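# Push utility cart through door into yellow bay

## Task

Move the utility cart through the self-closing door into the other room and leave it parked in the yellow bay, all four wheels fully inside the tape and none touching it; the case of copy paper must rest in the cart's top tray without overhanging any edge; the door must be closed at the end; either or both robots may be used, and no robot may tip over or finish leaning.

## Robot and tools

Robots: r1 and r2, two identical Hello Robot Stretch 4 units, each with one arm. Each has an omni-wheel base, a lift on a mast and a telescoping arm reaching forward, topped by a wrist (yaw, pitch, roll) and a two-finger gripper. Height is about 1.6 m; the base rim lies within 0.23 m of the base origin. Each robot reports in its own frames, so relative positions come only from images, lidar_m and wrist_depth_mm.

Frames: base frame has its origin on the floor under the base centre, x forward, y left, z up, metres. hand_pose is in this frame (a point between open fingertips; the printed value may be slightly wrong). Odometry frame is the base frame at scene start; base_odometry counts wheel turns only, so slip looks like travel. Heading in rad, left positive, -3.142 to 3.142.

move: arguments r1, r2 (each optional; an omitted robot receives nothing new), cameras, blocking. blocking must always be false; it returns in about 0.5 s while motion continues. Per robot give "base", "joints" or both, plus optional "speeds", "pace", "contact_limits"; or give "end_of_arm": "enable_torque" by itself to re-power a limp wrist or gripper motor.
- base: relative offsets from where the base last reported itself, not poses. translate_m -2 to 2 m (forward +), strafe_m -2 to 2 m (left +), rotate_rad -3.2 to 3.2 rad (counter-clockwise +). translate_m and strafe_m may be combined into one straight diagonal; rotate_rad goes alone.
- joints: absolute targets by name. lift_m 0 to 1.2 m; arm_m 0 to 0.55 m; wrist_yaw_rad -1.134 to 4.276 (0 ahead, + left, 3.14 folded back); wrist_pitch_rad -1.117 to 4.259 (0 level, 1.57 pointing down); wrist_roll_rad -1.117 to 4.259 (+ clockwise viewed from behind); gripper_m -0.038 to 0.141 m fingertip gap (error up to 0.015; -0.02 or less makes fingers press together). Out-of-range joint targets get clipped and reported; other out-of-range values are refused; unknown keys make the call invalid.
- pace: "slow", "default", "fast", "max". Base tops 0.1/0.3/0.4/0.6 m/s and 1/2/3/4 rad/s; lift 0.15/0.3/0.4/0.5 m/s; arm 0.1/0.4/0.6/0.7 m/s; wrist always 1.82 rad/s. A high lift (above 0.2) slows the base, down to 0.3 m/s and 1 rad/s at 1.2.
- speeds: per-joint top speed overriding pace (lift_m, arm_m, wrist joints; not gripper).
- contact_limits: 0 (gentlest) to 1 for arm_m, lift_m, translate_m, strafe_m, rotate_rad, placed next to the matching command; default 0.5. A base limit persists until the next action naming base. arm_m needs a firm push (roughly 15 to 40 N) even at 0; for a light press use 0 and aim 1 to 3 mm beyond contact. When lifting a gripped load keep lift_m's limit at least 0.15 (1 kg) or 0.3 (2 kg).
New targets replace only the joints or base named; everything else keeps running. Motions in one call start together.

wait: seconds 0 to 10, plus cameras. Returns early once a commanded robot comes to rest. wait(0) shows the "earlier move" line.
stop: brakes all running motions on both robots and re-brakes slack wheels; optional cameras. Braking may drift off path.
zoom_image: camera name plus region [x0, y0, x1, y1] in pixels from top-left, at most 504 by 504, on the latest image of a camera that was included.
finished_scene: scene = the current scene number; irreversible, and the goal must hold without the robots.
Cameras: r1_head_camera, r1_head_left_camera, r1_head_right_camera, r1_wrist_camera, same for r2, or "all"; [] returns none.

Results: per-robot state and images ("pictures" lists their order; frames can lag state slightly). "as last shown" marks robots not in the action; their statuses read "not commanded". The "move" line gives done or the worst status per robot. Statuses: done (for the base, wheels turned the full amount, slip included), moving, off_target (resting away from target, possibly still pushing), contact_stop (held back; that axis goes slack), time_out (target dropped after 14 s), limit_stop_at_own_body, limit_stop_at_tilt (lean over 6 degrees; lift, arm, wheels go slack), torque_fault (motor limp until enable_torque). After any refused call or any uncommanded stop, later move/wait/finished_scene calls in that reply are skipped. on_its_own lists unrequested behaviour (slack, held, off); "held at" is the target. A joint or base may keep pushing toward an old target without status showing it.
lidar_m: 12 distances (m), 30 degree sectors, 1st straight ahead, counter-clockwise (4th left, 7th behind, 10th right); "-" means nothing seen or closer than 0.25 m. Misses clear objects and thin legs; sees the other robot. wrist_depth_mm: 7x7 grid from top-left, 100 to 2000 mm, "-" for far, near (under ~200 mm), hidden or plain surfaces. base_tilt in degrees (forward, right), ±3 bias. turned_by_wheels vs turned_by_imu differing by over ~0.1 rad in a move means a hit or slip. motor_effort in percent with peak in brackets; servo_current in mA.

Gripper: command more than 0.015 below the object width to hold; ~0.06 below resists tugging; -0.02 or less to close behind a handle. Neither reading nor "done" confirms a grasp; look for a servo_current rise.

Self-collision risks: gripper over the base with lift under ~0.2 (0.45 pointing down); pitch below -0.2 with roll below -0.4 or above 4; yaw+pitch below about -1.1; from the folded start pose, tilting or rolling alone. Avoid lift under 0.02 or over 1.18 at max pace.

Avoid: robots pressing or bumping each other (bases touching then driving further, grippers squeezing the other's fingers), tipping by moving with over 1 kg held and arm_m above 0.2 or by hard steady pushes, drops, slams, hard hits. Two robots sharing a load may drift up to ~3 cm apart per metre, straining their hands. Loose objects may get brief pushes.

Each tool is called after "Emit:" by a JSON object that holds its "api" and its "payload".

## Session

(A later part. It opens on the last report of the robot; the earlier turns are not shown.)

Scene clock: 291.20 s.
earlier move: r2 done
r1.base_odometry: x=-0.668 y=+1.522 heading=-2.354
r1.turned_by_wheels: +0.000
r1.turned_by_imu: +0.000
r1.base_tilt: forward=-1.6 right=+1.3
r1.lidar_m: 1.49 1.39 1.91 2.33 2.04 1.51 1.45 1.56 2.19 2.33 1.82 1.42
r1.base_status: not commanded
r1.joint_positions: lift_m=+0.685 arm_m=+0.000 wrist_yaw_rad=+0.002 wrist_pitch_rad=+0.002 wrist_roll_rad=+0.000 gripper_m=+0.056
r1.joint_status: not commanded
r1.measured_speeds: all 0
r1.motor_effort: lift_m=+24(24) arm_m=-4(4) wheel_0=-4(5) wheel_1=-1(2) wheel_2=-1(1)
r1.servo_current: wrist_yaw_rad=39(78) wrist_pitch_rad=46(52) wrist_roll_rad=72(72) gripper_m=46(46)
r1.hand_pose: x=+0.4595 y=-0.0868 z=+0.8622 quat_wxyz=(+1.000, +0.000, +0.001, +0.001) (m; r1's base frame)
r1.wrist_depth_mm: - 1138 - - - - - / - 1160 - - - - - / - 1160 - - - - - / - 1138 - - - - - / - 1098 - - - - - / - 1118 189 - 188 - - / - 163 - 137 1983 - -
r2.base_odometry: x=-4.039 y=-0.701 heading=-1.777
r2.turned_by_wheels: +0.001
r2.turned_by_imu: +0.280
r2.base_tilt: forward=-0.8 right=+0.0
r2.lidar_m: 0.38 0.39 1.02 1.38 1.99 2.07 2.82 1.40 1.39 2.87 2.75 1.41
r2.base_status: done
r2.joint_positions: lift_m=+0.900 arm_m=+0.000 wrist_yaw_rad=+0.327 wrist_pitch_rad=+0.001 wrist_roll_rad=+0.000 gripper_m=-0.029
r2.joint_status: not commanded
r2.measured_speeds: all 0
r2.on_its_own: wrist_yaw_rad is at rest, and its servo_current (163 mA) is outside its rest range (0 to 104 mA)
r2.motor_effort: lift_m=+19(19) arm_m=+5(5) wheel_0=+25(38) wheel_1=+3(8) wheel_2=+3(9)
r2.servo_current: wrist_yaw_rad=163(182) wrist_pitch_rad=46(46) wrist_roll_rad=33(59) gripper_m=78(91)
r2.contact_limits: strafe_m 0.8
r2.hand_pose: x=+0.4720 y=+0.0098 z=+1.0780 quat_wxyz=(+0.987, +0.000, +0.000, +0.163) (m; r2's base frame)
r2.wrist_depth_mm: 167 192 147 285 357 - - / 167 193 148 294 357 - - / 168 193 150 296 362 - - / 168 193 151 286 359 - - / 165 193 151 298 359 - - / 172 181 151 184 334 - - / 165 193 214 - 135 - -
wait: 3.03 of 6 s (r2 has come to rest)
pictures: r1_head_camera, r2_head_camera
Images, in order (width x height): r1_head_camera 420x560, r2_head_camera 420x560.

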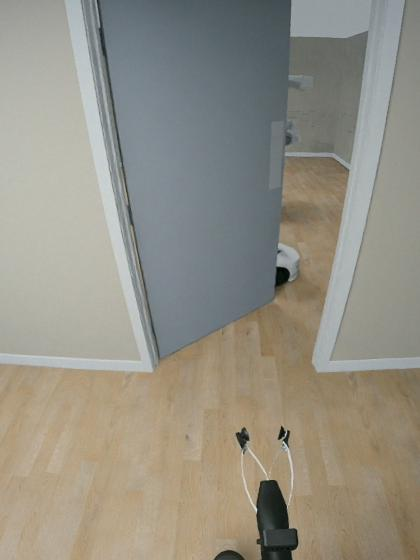

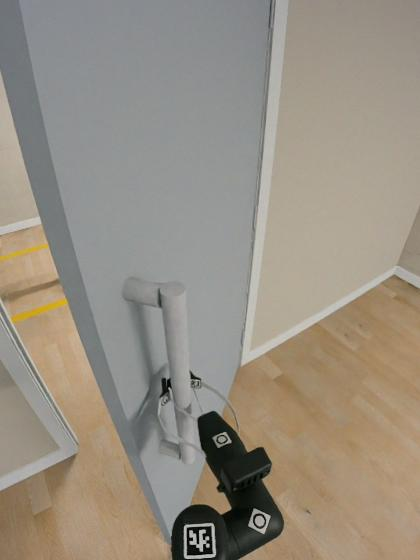

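Emit:
{"api": "move", "payload": {"r2": {"base": {"strafe_m": -0.25, "translate_m": -0.02}, "pace": "slow", "contact_limits": {"strafe_m": 0.8}}, "blocking": false, "cameras": []}}

Emit:
{"api": "wait", "payload": {"seconds": 6, "cameras": ["r2_head_camera", "r1_head_camera"]}}

Scene clock: 304.80 s.
move: r2 moving
r1: as last shown
r1.base_tilt: forward=-1.5 right=+1.3
r1.lidar_m: 1.49 1.39 1.93 2.31 2.07 1.52 1.46 1.53 2.14 2.36 1.83 1.41
r1.motor_effort: lift_m=+24(24) arm_m=-4(4) wheel_0=-4(5) wheel_1=-1(1) wheel_2=-1(1)
r1.servo_current: wrist_yaw_rad=52(65) wrist_pitch_rad=46(52) wrist_roll_rad=65(78) gripper_m=39(46)
r1.wrist_depth_mm: - 1138 - - - - - / - 1160 - - - - - / - 1138 - - - - - / - 1160 - - - - - / - 1160 - - - - - / - 1138 190 - 187 - - / - 163 - 137 1983 - -
r2.base_odometry: x=-4.052 y=-0.697 heading=-1.774
r2.turned_by_wheels: +0.003
r2.turned_by_imu: +0.004
r2.base_tilt: forward=-0.7 right=+0.0
r2.lidar_m: 0.37 0.36 1.03 1.40 2.01 2.09 2.82 1.41 1.37 2.85 2.75 1.45
r2.base_status: translate_m moving; strafe_m moving
r2.joint_positions: lift_m=+0.900 arm_m=+0.000 wrist_yaw_rad=+0.327 wrist_pitch_rad=+0.001 wrist_roll_rad=+0.000 gripper_m=-0.029
r2.joint_status: not commanded
r2.measured_speeds: translate_m=-0.005 strafe_m=-0.053 rotate_rad=+0.001 lift_m=+0.000 arm_m=+0.000 wrist_yaw_rad=+0.000 wrist_pitch_rad=+0.000 wrist_roll_rad=+0.000
r2.motor_effort: lift_m=+19(19) arm_m=+4(4) wheel_0=+30(33) wheel_1=+0(2) wheel_2=+12(12)
r2.servo_current: wrist_yaw_rad=176(176) wrist_pitch_rad=46(46) wrist_roll_rad=39(59) gripper_m=78(78)
r2.contact_limits: strafe_m 0.8
r2.hand_pose: x=+0.4720 y=+0.0098 z=+1.0780 quat_wxyz=(+0.987, +0.000, +0.000, +0.163) (m; r2's base frame)
r2.wrist_depth_mm: 174 199 151 303 368 - - / 174 199 153 294 366 - - / 175 206 155 294 382 - - / 175 201 154 307 368 - - / 172 206 156 304 368 - - / 172 176 156 187 169 - - / 172 201 157 - 125 - -
pictures: none
No camera images: "cameras" was empty.

Scene clock: 308.00 s.
earlier move: r2 done
r1.base_odometry: x=-0.668 y=+1.522 heading=-2.354
r1.turned_by_wheels: +0.000
r1.turned_by_imu: +0.000
r1.base_tilt: forward=-1.6 right=+1.3
r1.lidar_m: 1.49 1.40 1.94 2.31 2.04 1.50 1.46 1.53 2.15 2.35 1.84 1.38
r1.base_status: not commanded
r1.joint_positions: lift_m=+0.685 arm_m=+0.000 wrist_yaw_rad=+0.002 wrist_pitch_rad=+0.002 wrist_roll_rad=+0.000 gripper_m=+0.056
r1.joint_status: not commanded
r1.measured_speeds: all 0
r1.motor_effort: lift_m=+24(24) arm_m=-4(4) wheel_0=-4(5) wheel_1=-1(2) wheel_2=-1(1)
r1.servo_current: wrist_yaw_rad=46(65) wrist_pitch_rad=39(52) wrist_roll_rad=52(78) gripper_m=39(52)
r1.hand_pose: x=+0.4595 y=-0.0868 z=+0.8622 quat_wxyz=(+1.000, +0.000, +0.001, +0.001) (m; r1's base frame)
r1.wrist_depth_mm: - 1160 - - - - - / - 1160 - - - - - / - 1138 - 1808 - - - / - 1118 - - - - - / - 1118 - - - - - / - 1160 189 - 187 - - / - 163 - 137 1921 - -
r2.base_odometry: x=-4.279 y=-0.631 heading=-1.773
r2.turned_by_wheels: +0.000
r2.turned_by_imu: +0.232
r2.base_tilt: forward=-0.7 right=+0.0
r2.lidar_m: 0.39 0.39 1.25 2.08 2.16 2.46 1.40 1.24 3.09 2.60 2.33 1.20
r2.base_status: done
r2.joint_positions: lift_m=+0.900 arm_m=+0.000 wrist_yaw_rad=+0.327 wrist_pitch_rad=+0.001 wrist_roll_rad=+0.000 gripper_m=-0.029
r2.joint_status: not commanded
r2.measured_speeds: all 0
r2.on_its_own: wrist_yaw_rad is at rest, and its servo_current (189 mA) is outside its rest range (0 to 104 mA)
r2.motor_effort: lift_m=+19(19) arm_m=+5(5) wheel_0=+29(38) wheel_1=+3(6) wheel_2=+13(19)
r2.servo_current: wrist_yaw_rad=189(189) wrist_pitch_rad=46(46) wrist_roll_rad=52(59) gripper_m=78(85)
r2.contact_limits: strafe_m 0.8
r2.hand_pose: x=+0.4720 y=+0.0099 z=+1.0780 quat_wxyz=(+0.987, +0.000, +0.000, +0.163) (m; r2's base frame)
r2.wrist_depth_mm: 184 204 153 282 334 - - / 183 205 153 285 338 399 - / 183 210 157 283 336 397 - / 183 206 154 279 338 397 - / 187 209 158 286 342 399 - / 184 175 158 188 330 402 - / 181 206 156 - 135 - -
wait: 3.20 of 6 s (r2 has come to rest)
pictures: r1_head_camera, r2_head_camera
Images, in order (width x height): r1_head_camera 420x560, r2_head_camera 420x560.

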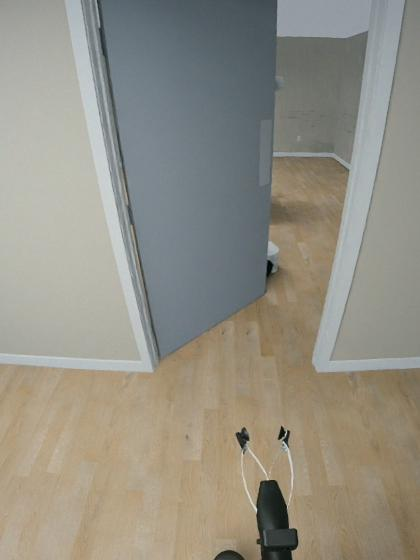

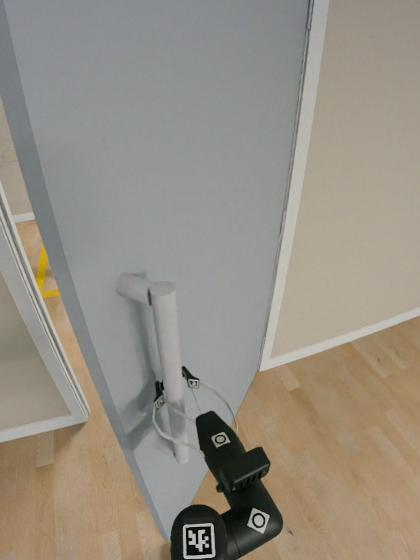

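Emit:
{"api": "move", "payload": {"r2": {"base": {"strafe_m": -0.26, "translate_m": -0.02}, "pace": "slow", "contact_limits": {"strafe_m": 0.8}}, "blocking": false, "cameras": []}}

Emit:
{"api": "wait", "payload": {"seconds": 6, "cameras": ["r2_head_camera", "r1_head_camera"]}}

Scene clock: 313.63 s.
move: r2 moving
r1: as last shown
r1.base_tilt: forward=-1.6 right=+1.2
r1.lidar_m: 1.52 1.40 1.95 2.34 2.06 1.53 1.47 1.55 2.18 2.38 1.83 1.40
r1.motor_effort: lift_m=+24(24) arm_m=-4(4) wheel_0=-4(5) wheel_1=-1(1) wheel_2=-1(1)
r1.servo_current: wrist_yaw_rad=39(72) wrist_pitch_rad=39(52) wrist_roll_rad=46(65) gripper_m=39(52)
r1.wrist_depth_mm: - 1160 - - - - - / - 1160 - - - - - / - 1160 - 1756 - - - / - 1118 - - - - - / - 1138 - - - - - / - 1118 190 - 188 - - / - 163 - 136 1921 - -
r2.base_odometry: x=-4.292 y=-0.628 heading=-1.770
r2.turned_by_wheels: +0.004
r2.turned_by_imu: +0.025
r2.base_tilt: forward=-0.7 right=+0.0
r2.lidar_m: 0.35 0.37 1.24 2.17 2.18 2.51 1.39 1.24 3.01 2.57 2.26 1.15
r2.base_status: translate_m moving; strafe_m moving
r2.joint_positions: lift_m=+0.900 arm_m=+0.000 wrist_yaw_rad=+0.328 wrist_pitch_rad=+0.001 wrist_roll_rad=+0.000 gripper_m=-0.029
r2.joint_status: not commanded
r2.measured_speeds: translate_m=-0.002 strafe_m=-0.051 rotate_rad=+0.013 lift_m=+0.000 arm_m=+0.000 wrist_yaw_rad=+0.000 wrist_pitch_rad=+0.000 wrist_roll_rad=+0.000
r2.motor_effort: lift_m=+19(19) arm_m=+5(5) wheel_0=+31(36) wheel_1=+0(2) wheel_2=+15(15)
r2.servo_current: wrist_yaw_rad=182(189) wrist_pitch_rad=39(46) wrist_roll_rad=46(59) gripper_m=65(78)
r2.contact_limits: strafe_m 0.8
r2.hand_pose: x=+0.4720 y=+0.0103 z=+1.0780 quat_wxyz=(+0.987, +0.000, +0.000, +0.163) (m; r2's base frame)
r2.wrist_depth_mm: 187 208 154 278 334 392 - / 187 209 155 279 336 392 - / 188 208 158 278 332 392 - / 188 209 156 278 332 389 - / 191 210 158 281 336 389 - / 187 173 158 189 336 394 - / 138 213 158 - 135 - -
pictures: none
No camera images: "cameras" was empty.

Scene clock: 317.83 s.
earlier move: r2 done
r1.base_odometry: x=-0.668 y=+1.522 heading=-2.354
r1.turned_by_wheels: +0.000
r1.turned_by_imu: +0.000
r1.base_tilt: forward=-1.6 right=+1.3
r1.lidar_m: 1.50 1.40 1.93 2.31 2.07 1.52 1.45 1.52 2.19 2.36 1.85 1.42
r1.base_status: not commanded
r1.joint_positions: lift_m=+0.685 arm_m=+0.000 wrist_yaw_rad=+0.002 wrist_pitch_rad=+0.002 wrist_roll_rad=+0.000 gripper_m=+0.056
r1.joint_status: not commanded
r1.measured_speeds: all 0
r1.motor_effort: lift_m=+24(24) arm_m=-4(4) wheel_0=-5(5) wheel_1=-1(2) wheel_2=-1(1)
r1.servo_current: wrist_yaw_rad=65(72) wrist_pitch_rad=46(52) wrist_roll_rad=39(65) gripper_m=46(52)
r1.hand_pose: x=+0.4595 y=-0.0868 z=+0.8622 quat_wxyz=(+1.000, +0.000, +0.001, +0.001) (m; r1's base frame)
r1.wrist_depth_mm: - 1160 - - - - - / - 1160 - - - - - / - 1160 - - - - - / - 1160 - - - - - / - 1098 - - - - - / - 1118 190 - 187 - - / - 163 - 137 1808 - -
r2.base_odometry: x=-4.530 y=-0.561 heading=-1.772
r2.turned_by_wheels: -0.002
r2.turned_by_imu: +0.689
r2.base_tilt: forward=-0.6 right=+0.0
r2.lidar_m: 0.40 1.26 2.33 2.36 3.06 1.34 1.76 2.61 2.39 1.53 0.87 0.54
r2.base_status: done
r2.joint_positions: lift_m=+0.900 arm_m=+0.000 wrist_yaw_rad=+0.332 wrist_pitch_rad=+0.001 wrist_roll_rad=+0.000 gripper_m=-0.029
r2.joint_status: not commanded
r2.measured_speeds: all 0
r2.on_its_own: wrist_yaw_rad is at rest, and its servo_current (228 mA) is outside its rest range (0 to 104 mA)
r2.motor_effort: lift_m=+18(19) arm_m=-5(6) wheel_0=+7(36) wheel_1=+0(8) wheel_2=+12(23)
r2.servo_current: wrist_yaw_rad=228(241) wrist_pitch_rad=39(46) wrist_roll_rad=46(59) gripper_m=78(85)
r2.contact_limits: strafe_m 0.8
r2.hand_pose: x=+0.4721 y=+0.0114 z=+1.0780 quat_wxyz=(+0.986, +0.000, +0.000, +0.165) (m; r2's base frame)
r2.wrist_depth_mm: - - 254 167 230 218 211 / - - 254 167 231 220 212 / - - 254 167 232 221 213 / - - 257 167 233 224 214 / - - 258 168 235 223 215 / - - 181 168 181 224 216 / - - - - 235 220 216
wait: 4.20 of 6 s (r2 has come to rest)
pictures: r1_head_camera, r2_head_camera
Images, in order (width x height): r1_head_camera 420x560, r2_head_camera 420x560.

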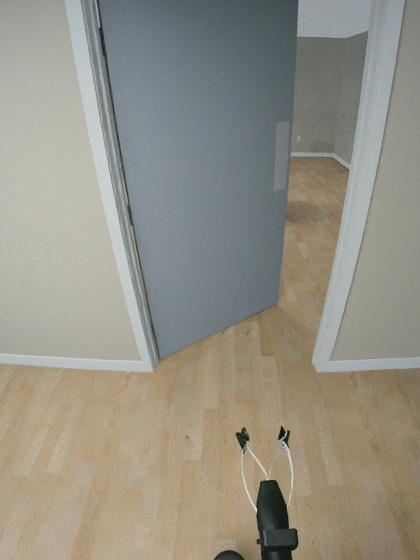

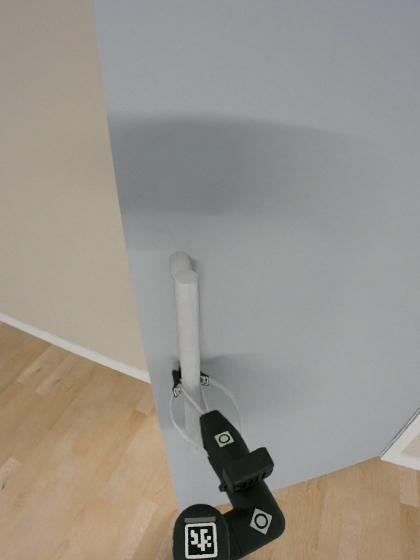

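Emit:
{"api": "move", "payload": {"r2": {"base": {"strafe_m": -0.14, "translate_m": -0.24}, "pace": "slow", "contact_limits": {"translate_m": 0.8}}, "blocking": false, "cameras": []}}

Emit:
{"api": "wait", "payload": {"seconds": 6, "cameras": ["r2_head_camera", "r1_head_camera"]}}

Scene clock: 324.13 s.
move: r2 moving
r1: as last shown
r1.lidar_m: 1.47 1.38 1.91 2.33 2.06 1.52 1.46 1.53 2.16 2.37 1.87 1.41
r1.motor_effort: lift_m=+24(24) arm_m=-4(4) wheel_0=-4(5) wheel_1=-1(1) wheel_2=-1(1)
r1.servo_current: wrist_yaw_rad=46(59) wrist_pitch_rad=46(46) wrist_roll_rad=46(59) gripper_m=33(46)
r1.wrist_depth_mm: - 1138 - - - - - / - 1160 - - - - - / - 1160 - - - - - / - 1160 - - - - - / - 1118 - - - - - / - 1118 190 - 188 - - / - 163 - 137 1921 - -
r2.base_odometry: x=-4.534 y=-0.547 heading=-1.770
r2.turned_by_wheels: +0.002
r2.turned_by_imu: +0.003
r2.base_tilt: forward=-0.6 right=+0.0
r2.lidar_m: 0.40 1.29 2.33 2.39 3.05 1.34 1.83 2.56 2.40 1.54 0.86 0.56
r2.base_status: translate_m moving; strafe_m moving
r2.joint_positions: lift_m=+0.900 arm_m=+0.000 wrist_yaw_rad=+0.332 wrist_pitch_rad=+0.001 wrist_roll_rad=+0.000 gripper_m=-0.029
r2.joint_status: not commanded
r2.measured_speeds: translate_m=-0.049 strafe_m=-0.029 rotate_rad=+0.002 lift_m=+0.000 arm_m=+0.000 wrist_yaw_rad=+0.000 wrist_pitch_rad=+0.000 wrist_roll_rad=+0.000
r2.motor_effort: lift_m=+18(18) arm_m=-5(5) wheel_0=+4(9) wheel_1=-10(11) wheel_2=+24(24)
r2.servo_current: wrist_yaw_rad=228(234) wrist_pitch_rad=39(46) wrist_roll_rad=46(65) gripper_m=72(78)
r2.contact_limits: translate_m 0.8
r2.hand_pose: x=+0.4721 y=+0.0114 z=+1.0780 quat_wxyz=(+0.986, +0.000, +0.000, +0.165) (m; r2's base frame)
r2.wrist_depth_mm: - - 253 163 229 220 212 / - - 254 164 231 220 213 / - - 255 168 233 223 213 / - - 256 168 234 223 214 / - - 257 168 235 224 215 / - - 180 168 229 224 216 / - - 262 - 235 222 216
pictures: none
No camera images: "cameras" was empty.

Scene clock: 327.80 s.
earlier move: r2 done
r1.base_odometry: x=-0.668 y=+1.522 heading=-2.354
r1.turned_by_wheels: +0.000
r1.turned_by_imu: +0.000
r1.base_tilt: forward=-1.6 right=+1.3
r1.lidar_m: 1.50 1.39 1.94 2.34 2.04 1.52 1.45 1.55 2.18 2.37 1.83 1.41
r1.base_status: not commanded
r1.joint_positions: lift_m=+0.685 arm_m=+0.000 wrist_yaw_rad=+0.002 wrist_pitch_rad=+0.002 wrist_roll_rad=+0.000 gripper_m=+0.056
r1.joint_status: not commanded
r1.measured_speeds: all 0
r1.motor_effort: lift_m=+24(24) arm_m=-4(4) wheel_0=-4(5) wheel_1=-1(2) wheel_2=-1(1)
r1.servo_current: wrist_yaw_rad=65(65) wrist_pitch_rad=39(52) wrist_roll_rad=52(72) gripper_m=39(52)
r1.hand_pose: x=+0.4595 y=-0.0868 z=+0.8622 quat_wxyz=(+1.000, +0.000, +0.001, +0.001) (m; r1's base frame)
r1.wrist_depth_mm: - 1138 - - - - - / - 1160 - - - - - / - 1160 - 1863 - - - / - 1138 - - - - - / - 1118 - - - - - / - 1118 191 - 188 - - / - 164 - 137 - - -
r2.base_odometry: x=-4.619 y=-0.298 heading=-1.770
r2.turned_by_wheels: +0.000
r2.turned_by_imu: +0.219
r2.base_tilt: forward=-0.6 right=+0.0
r2.lidar_m: 0.40 1.71 2.54 2.75 1.31 1.27 2.81 2.21 2.20 1.34 0.83 0.54
r2.base_status: done
r2.joint_positions: lift_m=+0.900 arm_m=+0.000 wrist_yaw_rad=+0.332 wrist_pitch_rad=+0.001 wrist_roll_rad=+0.000 gripper_m=-0.029
r2.joint_status: not commanded
r2.measured_speeds: translate_m=+0.000 strafe_m=+0.000 rotate_rad=-0.001 lift_m=+0.000 arm_m=+0.000 wrist_yaw_rad=+0.000 wrist_pitch_rad=+0.000 wrist_roll_rad=+0.000
r2.on_its_own: wrist_yaw_rad is at rest, and its servo_current (221 mA) is outside its rest range (0 to 104 mA)
r2.motor_effort: lift_m=+18(18) arm_m=-6(7) wheel_0=+10(16) wheel_1=-2(12) wheel_2=+12(28)
r2.servo_current: wrist_yaw_rad=221(234) wrist_pitch_rad=39(46) wrist_roll_rad=59(65) gripper_m=72(85)
r2.contact_limits: translate_m 0.8
r2.hand_pose: x=+0.4722 y=+0.0114 z=+1.0780 quat_wxyz=(+0.986, +0.000, +0.000, +0.165) (m; r2's base frame)
r2.wrist_depth_mm: - - 257 163 226 213 205 / - - 257 163 228 216 - / - - 259 168 228 217 207 / - - 259 169 231 216 208 / - - - 167 232 220 210 / - - 185 167 228 219 211 / - - - - 232 216 212
wait: 3.67 of 6 s (r2 has come to rest)
pictures: r1_head_camera, r2_head_camera
Images, in order (width x height): r1_head_camera 420x560, r2_head_camera 420x560.

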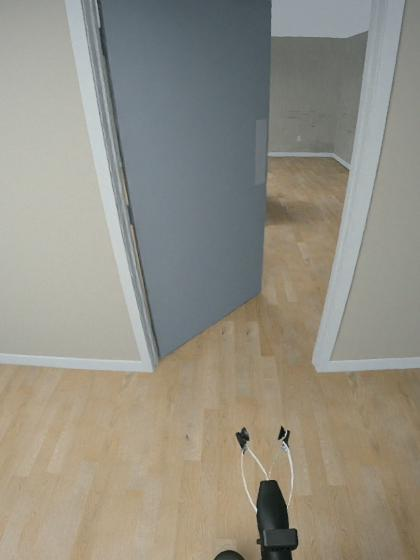

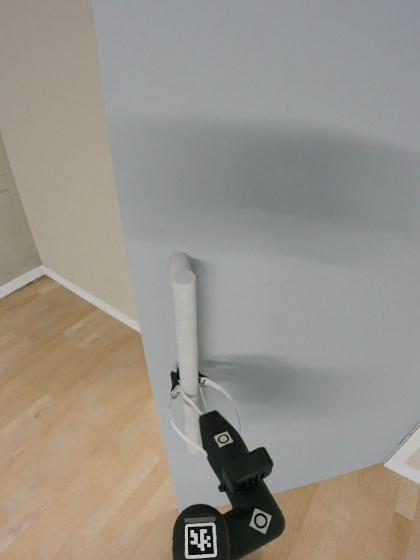

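Emit:
{"api": "move", "payload": {"r2": {"base": {"strafe_m": -0.15, "translate_m": -0.26}, "pace": "slow", "contact_limits": {"translate_m": 0.8}}, "blocking": false, "cameras": []}}

Emit:
{"api": "wait", "payload": {"seconds": 6, "cameras": ["r2_head_camera", "r1_head_camera"]}}

Scene clock: 336.00 s.
move: r2 moving
r1: as last shown
r1.lidar_m: 1.51 1.36 1.91 2.34 2.07 1.49 1.45 1.54 2.16 2.37 1.86 1.41
r1.motor_effort: lift_m=+24(24) arm_m=-4(4) wheel_0=-5(5) wheel_1=-1(1) wheel_2=-1(1)
r1.servo_current: wrist_yaw_rad=52(59) wrist_pitch_rad=46(46) wrist_roll_rad=52(65) gripper_m=46(46)
r1.wrist_depth_mm: - 1138 - - - - - / - 1160 - - - - - / - 1160 - 1863 - - - / - 1098 - - - - - / - 1138 - - - - - / - 1098 190 - 187 - - / - 163 - 137 1921 - -
r2.base_odometry: x=-4.624 y=-0.285 heading=-1.769
r2.turned_by_wheels: +0.002
r2.turned_by_imu: +0.002
r2.base_tilt: forward=-0.7 right=+0.0
r2.lidar_m: 0.41 1.76 2.54 2.77 1.32 1.26 2.81 2.21 2.18 1.34 0.83 0.50
r2.base_status: translate_m moving; strafe_m moving
r2.joint_positions: lift_m=+0.900 arm_m=+0.000 wrist_yaw_rad=+0.332 wrist_pitch_rad=+0.001 wrist_roll_rad=+0.000 gripper_m=-0.029
r2.joint_status: not commanded
r2.measured_speeds: translate_m=-0.049 strafe_m=-0.028 rotate_rad=+0.002 lift_m=+0.000 arm_m=+0.000 wrist_yaw_rad=+0.000 wrist_pitch_rad=+0.000 wrist_roll_rad=+0.000
r2.motor_effort: lift_m=+18(18) arm_m=-6(6) wheel_0=+9(10) wheel_1=-9(11) wheel_2=+24(24)
r2.servo_current: wrist_yaw_rad=208(234) wrist_pitch_rad=39(46) wrist_roll_rad=52(59) gripper_m=78(85)
r2.contact_limits: translate_m 0.8
r2.hand_pose: x=+0.4722 y=+0.0114 z=+1.0780 quat_wxyz=(+0.986, +0.000, +0.000, +0.165) (m; r2's base frame)
r2.wrist_depth_mm: - - 257 163 226 214 205 / - - 257 164 228 216 - / - - 259 169 228 217 208 / - - 259 169 230 218 209 / - - - 166 231 219 210 / - - 185 166 228 220 211 / - - - - 232 216 212
pictures: none
No camera images: "cameras" was empty.

Scene clock: 339.93 s.
earlier move: r2 done
r1.base_odometry: x=-0.668 y=+1.522 heading=-2.354
r1.turned_by_wheels: +0.000
r1.turned_by_imu: +0.000
r1.base_tilt: forward=-1.6 right=+1.3
r1.lidar_m: 1.54 1.39 1.93 2.33 2.07 1.51 1.46 1.53 2.16 2.38 1.83 1.43
r1.base_status: not commanded
r1.joint_positions: lift_m=+0.685 arm_m=+0.000 wrist_yaw_rad=+0.002 wrist_pitch_rad=+0.002 wrist_roll_rad=+0.000 gripper_m=+0.056
r1.joint_status: not commanded
r1.measured_speeds: all 0
r1.motor_effort: lift_m=+24(24) arm_m=-4(4) wheel_0=-4(5) wheel_1=-1(1) wheel_2=-1(1)
r1.servo_current: wrist_yaw_rad=52(65) wrist_pitch_rad=39(52) wrist_roll_rad=52(65) gripper_m=39(46)
r1.hand_pose: x=+0.4595 y=-0.0868 z=+0.8622 quat_wxyz=(+1.000, +0.000, +0.001, +0.001) (m; r1's base frame)
r1.wrist_depth_mm: - 1160 - - - - - / - 1138 - - - - - / - 1098 - - - - - / - 1118 - - - - - / - 1098 - - - - - / - 1118 190 - 187 - - / - 163 - 143 1921 - -
r2.base_odometry: x=-4.715 y=-0.014 heading=-1.769
r2.turned_by_wheels: +0.000
r2.turned_by_imu: +0.269
r2.base_tilt: forward=-0.7 right=+0.0
r2.lidar_m: 0.39 2.77 2.81 1.46 1.28 3.22 2.17 1.96 1.74 1.15 0.74 0.51
r2.base_status: done
r2.joint_positions: lift_m=+0.900 arm_m=+0.000 wrist_yaw_rad=+0.332 wrist_pitch_rad=+0.001 wrist_roll_rad=+0.000 gripper_m=-0.029
r2.joint_status: not commanded
r2.measured_speeds: translate_m=+0.000 strafe_m=+0.000 rotate_rad=+0.001 lift_m=+0.000 arm_m=+0.000 wrist_yaw_rad=+0.000 wrist_pitch_rad=+0.000 wrist_roll_rad=+0.000
r2.on_its_own: wrist_yaw_rad is at rest, and its servo_current (228 mA) is outside its rest range (0 to 104 mA)
r2.motor_effort: lift_m=+18(18) arm_m=-5(6) wheel_0=+10(16) wheel_1=+0(12) wheel_2=+12(28)
r2.servo_current: wrist_yaw_rad=228(241) wrist_pitch_rad=39(52) wrist_roll_rad=46(65) gripper_m=72(85)
r2.contact_limits: translate_m 0.8
r2.hand_pose: x=+0.4722 y=+0.0114 z=+1.0780 quat_wxyz=(+0.986, +0.000, +0.000, +0.165) (m; r2's base frame)
r2.wrist_depth_mm: - - - 163 221 206 196 / - - - 163 224 206 196 / - - - 168 225 208 198 / - - - 168 226 210 200 / - - - 166 229 211 199 / - - 185 167 222 211 201 / - - - - 229 208 202
wait: 3.93 of 6 s (r2 has come to rest)
pictures: r1_head_camera, r2_head_camera
Images, in order (width x height): r1_head_camera 420x560, r2_head_camera 420x560.

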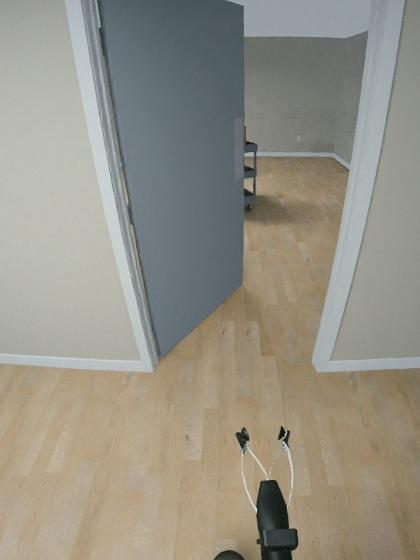

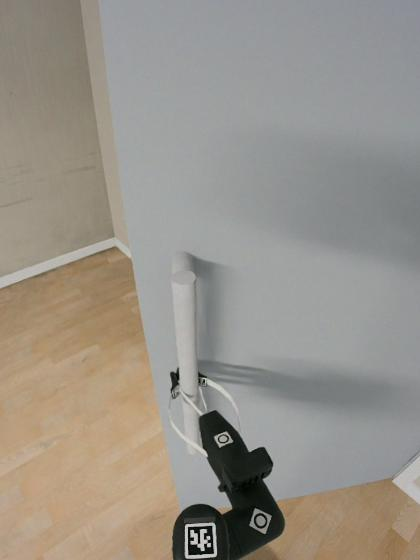

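Emit:
{"api": "move", "payload": {"r2": {"base": {"strafe_m": -0.14, "translate_m": -0.22}, "pace": "slow", "contact_limits": {"translate_m": 0.8}}, "blocking": false, "cameras": []}}

Emit:
{"api": "wait", "payload": {"seconds": 6, "cameras": ["r2_head_camera", "r1_head_camera"]}}

Scene clock: 345.03 s.
move: r2 moving
r1: as last shown
r1.lidar_m: 1.53 1.38 1.91 2.33 2.05 1.50 1.45 1.54 2.17 2.37 1.85 1.41
r1.servo_current: wrist_yaw_rad=52(59) wrist_pitch_rad=46(46) wrist_roll_rad=46(59) gripper_m=46(46)
r1.wrist_depth_mm: - 1160 - - - - - / - 1160 - - - - - / - 1098 - - - - - / - 1118 - - - - - / - 1098 - - - - - / - 1098 190 - 187 - - / - 163 - 143 1921 - -
r2.base_odometry: x=-4.720 y=-0.001 heading=-1.766
r2.turned_by_wheels: +0.002
r2.turned_by_imu: +0.005
r2.base_tilt: forward=-0.6 right=+0.0
r2.lidar_m: 0.39 2.77 2.83 1.45 1.27 3.24 2.13 1.97 1.74 1.15 0.75 0.50
r2.base_status: translate_m moving; strafe_m moving
r2.joint_positions: lift_m=+0.900 arm_m=+0.000 wrist_yaw_rad=+0.332 wrist_pitch_rad=+0.001 wrist_roll_rad=+0.000 gripper_m=-0.029
r2.joint_status: not commanded
r2.measured_speeds: translate_m=-0.047 strafe_m=-0.029 rotate_rad=+0.000 lift_m=+0.000 arm_m=+0.000 wrist_yaw_rad=+0.000 wrist_pitch_rad=+0.000 wrist_roll_rad=+0.000
r2.motor_effort: lift_m=+18(18) arm_m=-6(6) wheel_0=+16(17) wheel_1=-8(10) wheel_2=+21(23)
r2.servo_current: wrist_yaw_rad=221(228) wrist_pitch_rad=39(52) wrist_roll_rad=59(59) gripper_m=78(78)
r2.contact_limits: translate_m 0.8
r2.hand_pose: x=+0.4722 y=+0.0114 z=+1.0780 quat_wxyz=(+0.986, +0.000, +0.000, +0.165) (m; r2's base frame)
r2.wrist_depth_mm: - - - 164 220 206 195 / - - 263 164 224 207 195 / - - - 170 225 208 197 / - - - 170 227 209 198 / - - - 166 229 211 200 / - - 182 167 220 211 200 / - - - - 225 208 202
pictures: none
No camera images: "cameras" was empty.

Scene clock: 348.80 s.
earlier move: r2 done
r1.base_odometry: x=-0.668 y=+1.522 heading=-2.354
r1.turned_by_wheels: +0.000
r1.turned_by_imu: +0.000
r1.base_tilt: forward=-1.6 right=+1.3
r1.lidar_m: 1.52 1.41 1.94 2.32 2.05 1.52 1.45 1.54 2.15 2.36 1.83 1.41
r1.base_status: not commanded
r1.joint_positions: lift_m=+0.685 arm_m=+0.000 wrist_yaw_rad=+0.002 wrist_pitch_rad=+0.002 wrist_roll_rad=+0.000 gripper_m=+0.056
r1.joint_status: not commanded
r1.measured_speeds: all 0
r1.motor_effort: lift_m=+24(24) arm_m=-4(4) wheel_0=-4(5) wheel_1=-1(2) wheel_2=-1(1)
r1.servo_current: wrist_yaw_rad=39(85) wrist_pitch_rad=39(52) wrist_roll_rad=52(72) gripper_m=46(46)
r1.hand_pose: x=+0.4595 y=-0.0868 z=+0.8622 quat_wxyz=(+1.000, +0.000, +0.001, +0.001) (m; r1's base frame)
r1.wrist_depth_mm: - 1118 - - - - - / - 1118 - - - - - / - 1098 - - - - - / - 1118 - - - - - / - 1118 - - - - - / - 1118 190 - 188 - - / - 163 - 143 1983 - -
r2.base_odometry: x=-4.810 y=+0.229 heading=-1.767
r2.turned_by_wheels: -0.001
r2.turned_by_imu: +0.312
r2.base_tilt: forward=-0.7 right=+0.0
r2.lidar_m: 0.39 2.95 3.28 1.42 4.08 2.21 1.81 1.81 1.20 0.98 0.61 0.48
r2.base_status: done
r2.joint_positions: lift_m=+0.900 arm_m=+0.000 wrist_yaw_rad=+0.332 wrist_pitch_rad=+0.001 wrist_roll_rad=+0.000 gripper_m=-0.029
r2.joint_status: not commanded
r2.measured_speeds: all 0
r2.on_its_own: wrist_yaw_rad is at rest, and its servo_current (221 mA) is outside its rest range (0 to 104 mA)
r2.motor_effort: lift_m=+18(18) arm_m=-6(7) wheel_0=+7(20) wheel_1=-1(11) wheel_2=+11(27)
r2.servo_current: wrist_yaw_rad=221(241) wrist_pitch_rad=39(52) wrist_roll_rad=46(65) gripper_m=78(85)
r2.contact_limits: translate_m 0.8
r2.hand_pose: x=+0.4722 y=+0.0114 z=+1.0780 quat_wxyz=(+0.986, +0.000, +0.000, +0.165) (m; r2's base frame)
r2.wrist_depth_mm: - - - 166 214 191 176 / - - - 165 216 192 178 / - - - 166 218 194 180 / - - - 167 219 198 179 / - - - 167 221 197 181 / - - 183 168 180 195 181 / - - - - 220 192 182
wait: 3.77 of 6 s (r2 has come to rest)
pictures: r1_head_camera, r2_head_camera
Images, in order (width x height): r1_head_camera 420x560, r2_head_camera 420x560.

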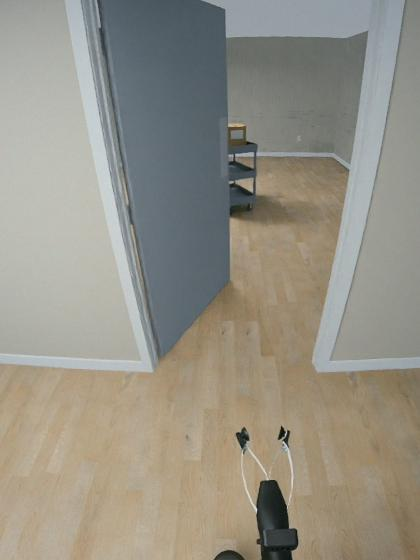

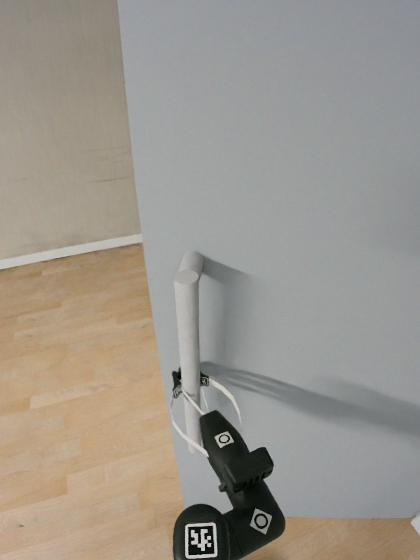

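Emit:
{"api": "move", "payload": {"r2": {"base": {"translate_m": -0.26, "strafe_m": -0.02}, "pace": "slow", "contact_limits": {"translate_m": 0.8}}, "blocking": false, "cameras": []}}

Emit:
{"api": "wait", "payload": {"seconds": 6, "cameras": ["r2_head_camera", "r1_head_camera"]}}

Scene clock: 361.97 s.
move: r2 moving
r1: as last shown
r1.base_tilt: forward=-1.6 right=+1.2
r1.lidar_m: 1.50 1.39 1.94 2.30 2.06 1.53 1.46 1.55 2.15 2.38 1.83 1.40
r1.motor_effort: lift_m=+24(24) arm_m=-4(4) wheel_0=-4(5) wheel_1=-1(1) wheel_2=-1(1)
r1.servo_current: wrist_yaw_rad=39(59) wrist_pitch_rad=39(52) wrist_roll_rad=33(59) gripper_m=39(46)
r1.wrist_depth_mm: - 1138 - - - - - / - 1098 - - - - - / - 1118 - - - - - / - 1118 - - - - - / - 1138 - - - - - / - 1098 191 - 187 - - / - 163 - 143 1983 - -
r2.base_odometry: x=-4.808 y=+0.241 heading=-1.766
r2.turned_by_wheels: +0.001
r2.turned_by_imu: +0.002
r2.base_tilt: forward=-0.7 right=+0.0
r2.lidar_m: 0.39 2.94 3.33 1.40 4.06 2.21 1.81 1.80 1.20 0.99 0.61 0.48
r2.base_status: translate_m moving; strafe_m moving
r2.joint_positions: lift_m=+0.900 arm_m=+0.000 wrist_yaw_rad=+0.332 wrist_pitch_rad=+0.001 wrist_roll_rad=+0.000 gripper_m=-0.029
r2.joint_status: not commanded
r2.measured_speeds: translate_m=-0.050 strafe_m=-0.004 rotate_rad=-0.002 lift_m=+0.000 arm_m=+0.000 wrist_yaw_rad=+0.000 wrist_pitch_rad=+0.000 wrist_roll_rad=+0.000
r2.motor_effort: lift_m=+18(18) arm_m=-6(6) wheel_0=+6(11) wheel_1=-10(10) wheel_2=+22(22)
r2.servo_current: wrist_yaw_rad=221(234) wrist_pitch_rad=39(46) wrist_roll_rad=52(52) gripper_m=78(85)
r2.contact_limits: translate_m 0.8
r2.hand_pose: x=+0.4722 y=+0.0114 z=+1.0780 quat_wxyz=(+0.986, +0.000, +0.000, +0.165) (m; r2's base frame)
r2.wrist_depth_mm: - - - 166 216 193 177 / - - - 163 216 193 178 / - - - 167 218 195 180 / - - - 167 220 198 181 / - - - 167 221 197 182 / - - 183 168 180 195 182 / - - - - 220 191 183
pictures: none
No camera images: "cameras" was empty.

Scene clock: 365.37 s.
earlier move: r2 done
r1.base_odometry: x=-0.668 y=+1.522 heading=-2.354
r1.turned_by_wheels: +0.000
r1.turned_by_imu: +0.000
r1.base_tilt: forward=-1.6 right=+1.2
r1.lidar_m: 1.55 1.40 1.93 2.30 2.05 1.51 1.45 1.54 2.17 2.38 1.83 1.40
r1.base_status: not commanded
r1.joint_positions: lift_m=+0.685 arm_m=+0.000 wrist_yaw_rad=+0.002 wrist_pitch_rad=+0.002 wrist_roll_rad=+0.000 gripper_m=+0.056
r1.joint_status: not commanded
r1.measured_speeds: all 0
r1.motor_effort: lift_m=+24(24) arm_m=-4(4) wheel_0=-4(5) wheel_1=-1(2) wheel_2=-1(1)
r1.servo_current: wrist_yaw_rad=46(72) wrist_pitch_rad=39(52) wrist_roll_rad=39(65) gripper_m=39(52)
r1.hand_pose: x=+0.4595 y=-0.0868 z=+0.8622 quat_wxyz=(+1.000, +0.000, +0.001, +0.001) (m; r1's base frame)
r1.wrist_depth_mm: - 1098 - - - - - / - 1098 - - - - - / - 1118 - - - - - / - 1118 - - - - - / - 1118 - - - - - / - 1118 193 - 188 - - / - 163 177 154 1983 - -
r2.base_odometry: x=-4.779 y=+0.487 heading=-1.766
r2.turned_by_wheels: +0.000
r2.turned_by_imu: +0.009
r2.base_tilt: forward=-0.6 right=+0.1
r2.lidar_m: 0.41 3.19 1.53 1.45 3.45 1.91 1.57 1.56 1.26 1.04 0.83 0.51
r2.base_status: done
r2.joint_positions: lift_m=+0.900 arm_m=+0.000 wrist_yaw_rad=+0.332 wrist_pitch_rad=+0.001 wrist_roll_rad=+0.000 gripper_m=-0.029
r2.joint_status: not commanded
r2.measured_speeds: all 0
r2.on_its_own: wrist_yaw_rad is at rest, and its servo_current (228 mA) is outside its rest range (0 to 104 mA)
r2.motor_effort: lift_m=+18(18) arm_m=-6(6) wheel_0=+4(14) wheel_1=-4(10) wheel_2=+14(25)
r2.servo_current: wrist_yaw_rad=228(234) wrist_pitch_rad=46(46) wrist_roll_rad=39(59) gripper_m=78(85)
r2.contact_limits: translate_m 0.8
r2.hand_pose: x=+0.4722 y=+0.0114 z=+1.0780 quat_wxyz=(+0.986, +0.000, +0.000, +0.165) (m; r2's base frame)
r2.wrist_depth_mm: - - 256 167 225 212 204 / - - 258 167 228 213 - / - - 260 167 228 216 206 / - - 263 167 230 216 207 / - - - 168 232 217 208 / - - 183 167 225 218 209 / - - - - 231 216 210
wait: 3.40 of 6 s (r2 has come to rest)
pictures: r1_head_camera, r2_head_camera
Images, in order (width x height): r1_head_camera 420x560, r2_head_camera 420x560.

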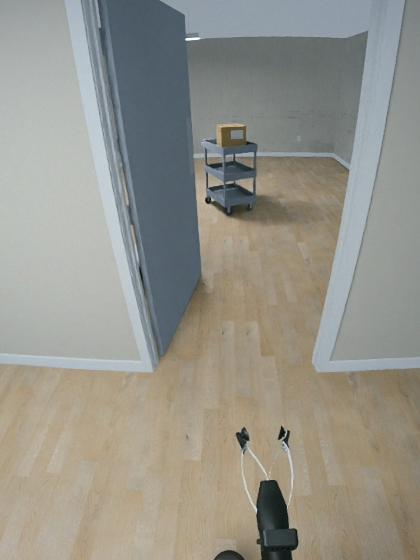

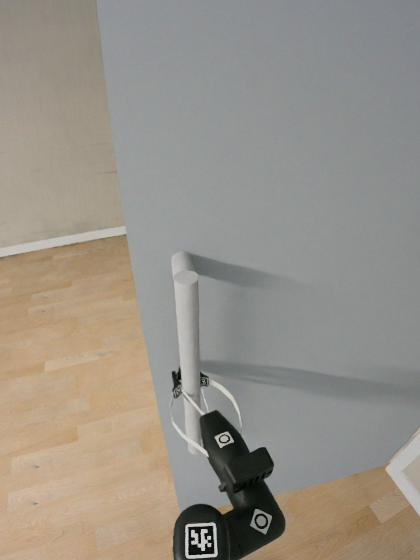

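Emit:
{"api": "move", "payload": {"r2": {"base": {"translate_m": -0.21, "strafe_m": -0.05}, "pace": "slow", "contact_limits": {"translate_m": 0.8}}, "blocking": false, "cameras": []}}

Emit:
{"api": "wait", "payload": {"seconds": 6, "cameras": ["r2_head_camera", "r1_head_camera", "r1_head_left_camera"]}}

Scene clock: 371.63 s.
move: r2 moving
r1: as last shown
r1.base_tilt: forward=-1.6 right=+1.3
r1.lidar_m: 1.54 1.36 1.93 2.32 2.07 1.52 1.44 1.53 2.17 2.38 1.83 1.41
r1.motor_effort: lift_m=+24(24) arm_m=-4(4) wheel_0=-4(5) wheel_1=-1(1) wheel_2=-1(1)
r1.servo_current: wrist_yaw_rad=46(72) wrist_pitch_rad=46(46) wrist_roll_rad=65(65) gripper_m=39(46)
r1.wrist_depth_mm: - 1098 - - - - - / - 1098 - - - - - / - 1098 - - - - - / - 1118 - - - - - / - 1118 - - - - - / - 1118 191 - 187 - - / - 163 177 153 1983 - -
r2.base_odometry: x=-4.779 y=+0.500 heading=-1.765
r2.turned_by_wheels: +0.001
r2.turned_by_imu: +0.002
r2.base_tilt: forward=-0.7 right=+0.1
r2.lidar_m: 0.42 3.19 1.56 1.49 3.41 1.88 1.56 1.54 1.28 1.05 0.82 0.51
r2.base_status: translate_m moving; strafe_m moving
r2.joint_positions: lift_m=+0.900 arm_m=+0.000 wrist_yaw_rad=+0.332 wrist_pitch_rad=+0.001 wrist_roll_rad=+0.000 gripper_m=-0.029
r2.joint_status: not commanded
r2.measured_speeds: translate_m=-0.048 strafe_m=-0.012 rotate_rad=+0.003 lift_m=+0.000 arm_m=+0.000 wrist_yaw_rad=+0.000 wrist_pitch_rad=+0.000 wrist_roll_rad=+0.000
r2.motor_effort: lift_m=+18(18) arm_m=-6(6) wheel_0=+2(6) wheel_1=-7(9) wheel_2=+19(20)
r2.servo_current: wrist_yaw_rad=228(228) wrist_pitch_rad=39(39) wrist_roll_rad=46(52) gripper_m=72(78)
r2.contact_limits: translate_m 0.8
r2.hand_pose: x=+0.4722 y=+0.0114 z=+1.0780 quat_wxyz=(+0.986, +0.000, +0.000, +0.165) (m; r2's base frame)
r2.wrist_depth_mm: - - 257 165 226 213 205 / - - 258 166 228 215 - / - - 262 167 229 216 206 / - - 263 167 230 217 208 / - - - 167 233 220 210 / - - 183 167 182 219 211 / - - - - 231 216 211
pictures: none
No camera images: "cameras" was empty.

Scene clock: 374.53 s.
earlier move: r2 done
r1.base_odometry: x=-0.668 y=+1.522 heading=-2.354
r1.turned_by_wheels: +0.000
r1.turned_by_imu: +0.000
r1.base_tilt: forward=-1.6 right=+1.3
r1.lidar_m: 1.57 1.40 1.95 2.33 2.06 1.51 1.45 1.54 2.18 2.37 1.85 1.41
r1.base_status: not commanded
r1.joint_positions: lift_m=+0.685 arm_m=+0.000 wrist_yaw_rad=+0.002 wrist_pitch_rad=+0.002 wrist_roll_rad=+0.000 gripper_m=+0.056
r1.joint_status: not commanded
r1.measured_speeds: all 0
r1.motor_effort: lift_m=+24(24) arm_m=-4(4) wheel_0=-5(5) wheel_1=-1(2) wheel_2=-1(1)
r1.servo_current: wrist_yaw_rad=59(72) wrist_pitch_rad=46(59) wrist_roll_rad=52(65) gripper_m=46(46)
r1.hand_pose: x=+0.4595 y=-0.0868 z=+0.8622 quat_wxyz=(+1.000, +0.000, +0.001, +0.001) (m; r1's base frame)
r1.wrist_depth_mm: - 1098 - - - - - / - 1098 - - - - - / - 1118 - - - - - / - 1118 - - - - - / - 1118 - - - - - / - 1118 193 - 187 - - / - 163 1808 153 1983 - -
r2.base_odometry: x=-4.787 y=+0.703 heading=-1.766
r2.turned_by_wheels: -0.001
r2.turned_by_imu: +0.001
r2.base_tilt: forward=-0.6 right=+0.0
r2.lidar_m: 0.41 3.40 1.56 1.61 2.97 1.63 1.35 1.33 1.27 1.07 1.06 0.56
r2.base_status: done
r2.joint_positions: lift_m=+0.900 arm_m=+0.000 wrist_yaw_rad=+0.314 wrist_pitch_rad=+0.001 wrist_roll_rad=+0.000 gripper_m=-0.029
r2.joint_status: not commanded
r2.measured_speeds: all 0
r2.motor_effort: lift_m=+18(18) arm_m=-6(6) wheel_0=-2(9) wheel_1=-7(9) wheel_2=+11(20)
r2.servo_current: wrist_yaw_rad=72(241) wrist_pitch_rad=39(46) wrist_roll_rad=39(65) gripper_m=85(85)
r2.contact_limits: translate_m 0.8
r2.hand_pose: x=+0.4723 y=+0.0059 z=+1.0780 quat_wxyz=(+0.988, +0.000, +0.000, +0.156) (m; r2's base frame)
r2.wrist_depth_mm: - - 241 162 241 239 240 / - - 242 163 242 242 242 / - - 244 163 243 242 243 / - - 246 168 246 244 245 / - - 246 166 246 246 246 / - - 185 167 180 248 247 / - - 249 - 247 - 248
wait: 2.90 of 6 s (r2 has come to rest)
pictures: r1_head_camera, r1_head_left_camera, r2_head_camera
Images, in order (width x height): r1_head_camera 420x560, r1_head_left_camera 420x672, r2_head_camera 420x560.

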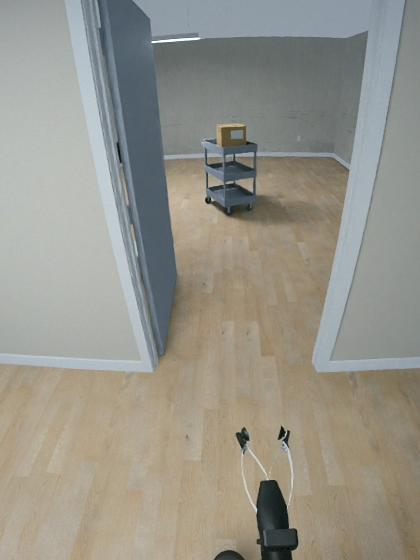

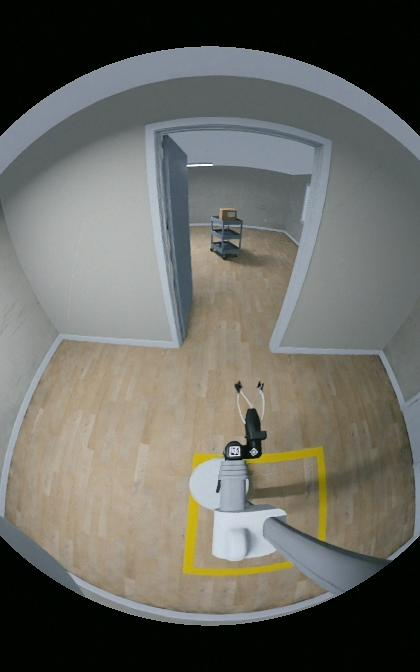

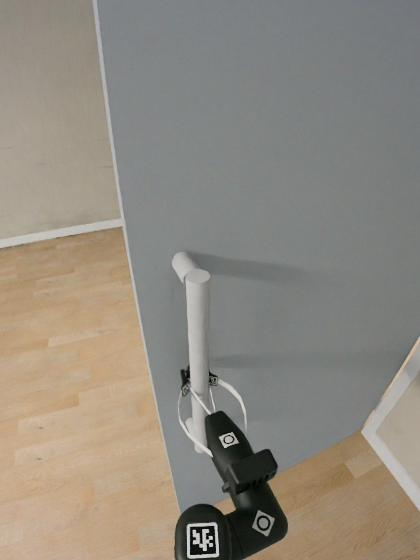

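Emit:
{"api": "zoom_image", "payload": {"camera": "r1_head_camera", "region": [180, 100, 290, 220]}}

Emit:
{"api": "zoom_image", "payload": {"camera": "r1_head_left_camera", "region": [130, 110, 350, 370]}}

Scaled by 4.200 from the camera's 420x560 image, which has a finer 600x800 frame.

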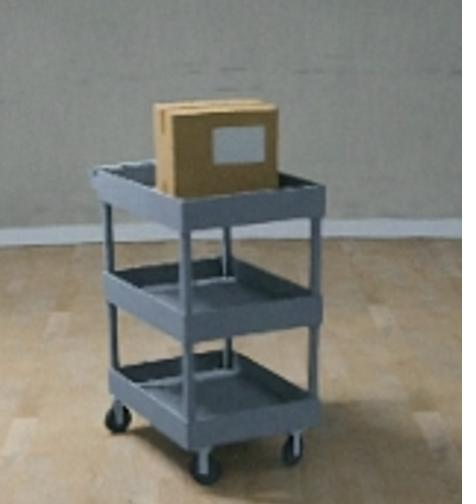

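Scaled by 1.938 from the camera's 420x672 image, which has a finer 600x960 frame.

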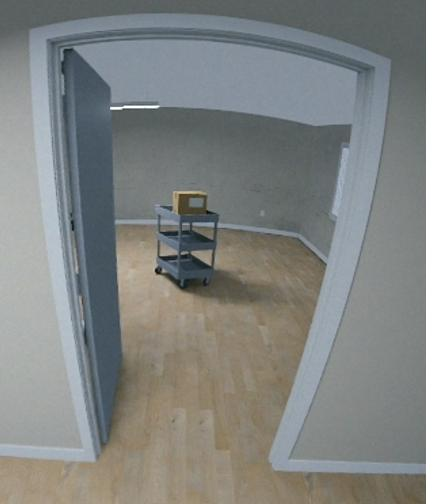

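Emit:
{"api": "move", "payload": {"r1": {"base": {"translate_m": 2.0, "strafe_m": -0.2}}, "blocking": false, "cameras": []}}

Emit:
{"api": "wait", "payload": {"seconds": 10, "cameras": ["r1_head_camera", "r1_head_left_camera"]}}

Scene clock: 429.33 s.
move: r1 moving
r1.base_odometry: x=-0.692 y=+1.502 heading=-2.354
r1.turned_by_wheels: +0.000
r1.turned_by_imu: +0.000
r1.base_tilt: forward=-1.6 right=+1.3
r1.lidar_m: 1.62 1.37 1.89 2.31 2.08 1.54 1.49 1.57 2.22 2.38 1.77 1.39
r1.base_status: translate_m moving; strafe_m moving
r1.joint_positions: lift_m=+0.685 arm_m=+0.000 wrist_yaw_rad=+0.002 wrist_pitch_rad=+0.002 wrist_roll_rad=+0.000 gripper_m=+0.056
r1.joint_status: not commanded
r1.measured_speeds: translate_m=+0.122 strafe_m=-0.011 rotate_rad=+0.000 lift_m=+0.000 arm_m=+0.000 wrist_yaw_rad=+0.000 wrist_pitch_rad=+0.000 wrist_roll_rad=+0.000
r1.motor_effort: lift_m=+24(24) arm_m=-4(4) wheel_0=+6(8) wheel_1=+5(5) wheel_2=-9(9)
r1.servo_current: wrist_yaw_rad=59(59) wrist_pitch_rad=39(52) wrist_roll_rad=46(65) gripper_m=39(46)
r1.hand_pose: x=+0.4595 y=-0.0868 z=+0.8622 quat_wxyz=(+1.000, +0.000, +0.001, +0.001) (m; r1's base frame)
r1.wrist_depth_mm: - - - - - - - / - 1118 - - - - - / - - - - - - - / - - - - - - - / - 1138 - - - - - / - 1078 191 - 187 - - / - 163 1863 153 1983 - -
r2: as last shown
r2.turned_by_wheels: +0.000
r2.turned_by_imu: +0.000
r2.lidar_m: 0.40 3.40 1.54 1.61 2.98 1.66 1.35 1.35 1.26 1.08 1.04 0.55
r2.motor_effort: lift_m=+18(18) arm_m=-6(6) wheel_0=-2(2) wheel_1=-7(7) wheel_2=+11(11)
r2.servo_current: wrist_yaw_rad=85(85) wrist_pitch_rad=33(46) wrist_roll_rad=46(59) gripper_m=85(85)
r2.contact_limits: translate_m 0.8
r2.wrist_depth_mm: - - 241 162 241 240 239 / - - 243 163 243 242 242 / - - 244 164 243 243 242 / - - 246 167 244 245 244 / - - 246 165 247 245 245 / - - 186 167 180 247 246 / - - 249 - 249 - 248
pictures: none
No camera images: "cameras" was empty.

Scene clock: 437.00 s.
earlier move: r1 done
r1.base_odometry: x=-2.220 y=+0.245 heading=-2.354
r1.turned_by_wheels: +0.000
r1.turned_by_imu: -0.001
r1.base_tilt: forward=-1.6 right=+1.3
r1.lidar_m: 1.76 3.48 0.64 0.57 0.63 3.55 3.52 0.63 0.76 2.24 2.35 3.24
r1.base_status: done
r1.joint_positions: lift_m=+0.685 arm_m=+0.000 wrist_yaw_rad=+0.002 wrist_pitch_rad=+0.002 wrist_roll_rad=+0.000 gripper_m=+0.056
r1.joint_status: not commanded
r1.measured_speeds: all 0
r1.motor_effort: lift_m=+24(24) arm_m=-4(4) wheel_0=+3(9) wheel_1=+1(8) wheel_2=+1(10)
r1.servo_current: wrist_yaw_rad=52(72) wrist_pitch_rad=46(52) wrist_roll_rad=39(72) gripper_m=46(52)
r1.hand_pose: x=+0.4595 y=-0.0868 z=+0.8622 quat_wxyz=(+1.000, +0.000, +0.001, +0.001) (m; r1's base frame)
r1.wrist_depth_mm: - - - - - - - / - - - - - - - / - - - - - - - / - - - 1808 - - - / - - - - - - - / - - 194 - 187 - - / - 1863 1808 137 1983 1808 -
r2.base_odometry: x=-4.787 y=+0.703 heading=-1.766
r2.turned_by_wheels: +0.000
r2.turned_by_imu: +0.001
r2.base_tilt: forward=-0.7 right=+0.1
r2.lidar_m: 0.42 3.40 1.57 1.63 3.00 1.65 1.34 1.33 1.26 1.06 1.06 0.55
r2.base_status: not commanded
r2.joint_positions: lift_m=+0.900 arm_m=+0.000 wrist_yaw_rad=+0.314 wrist_pitch_rad=+0.001 wrist_roll_rad=+0.000 gripper_m=-0.029
r2.joint_status: not commanded
r2.measured_speeds: all 0
r2.motor_effort: lift_m=+18(18) arm_m=-6(6) wheel_0=-2(3) wheel_1=-7(7) wheel_2=+11(11)
r2.servo_current: wrist_yaw_rad=78(91) wrist_pitch_rad=39(46) wrist_roll_rad=46(65) gripper_m=78(85)
r2.contact_limits: translate_m 0.8
r2.hand_pose: x=+0.4723 y=+0.0059 z=+1.0780 quat_wxyz=(+0.988, +0.000, +0.000, +0.156) (m; r2's base frame)
r2.wrist_depth_mm: - - 241 162 241 238 240 / - - 242 163 242 242 241 / - - 244 163 244 242 242 / - - 245 167 244 245 244 / - - 247 165 245 246 246 / - - 185 167 180 247 246 / - - 249 - 248 - 248
wait: 7.67 of 10 s (r1 has come to rest)
pictures: r1_head_camera, r1_head_left_camera
Images, in order (width x height): r1_head_camera 420x560, r1_head_left_camera 420x672.

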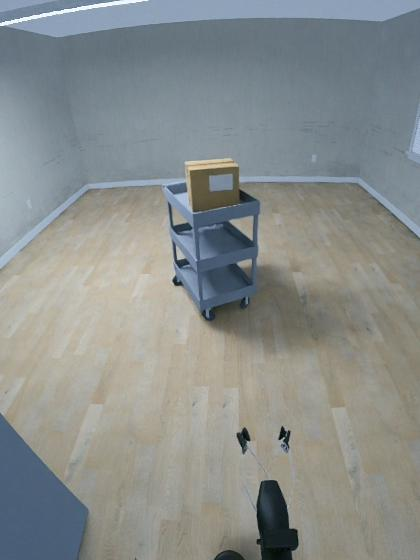

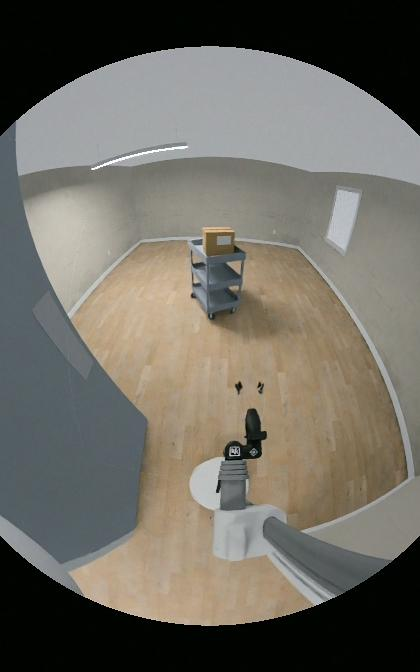

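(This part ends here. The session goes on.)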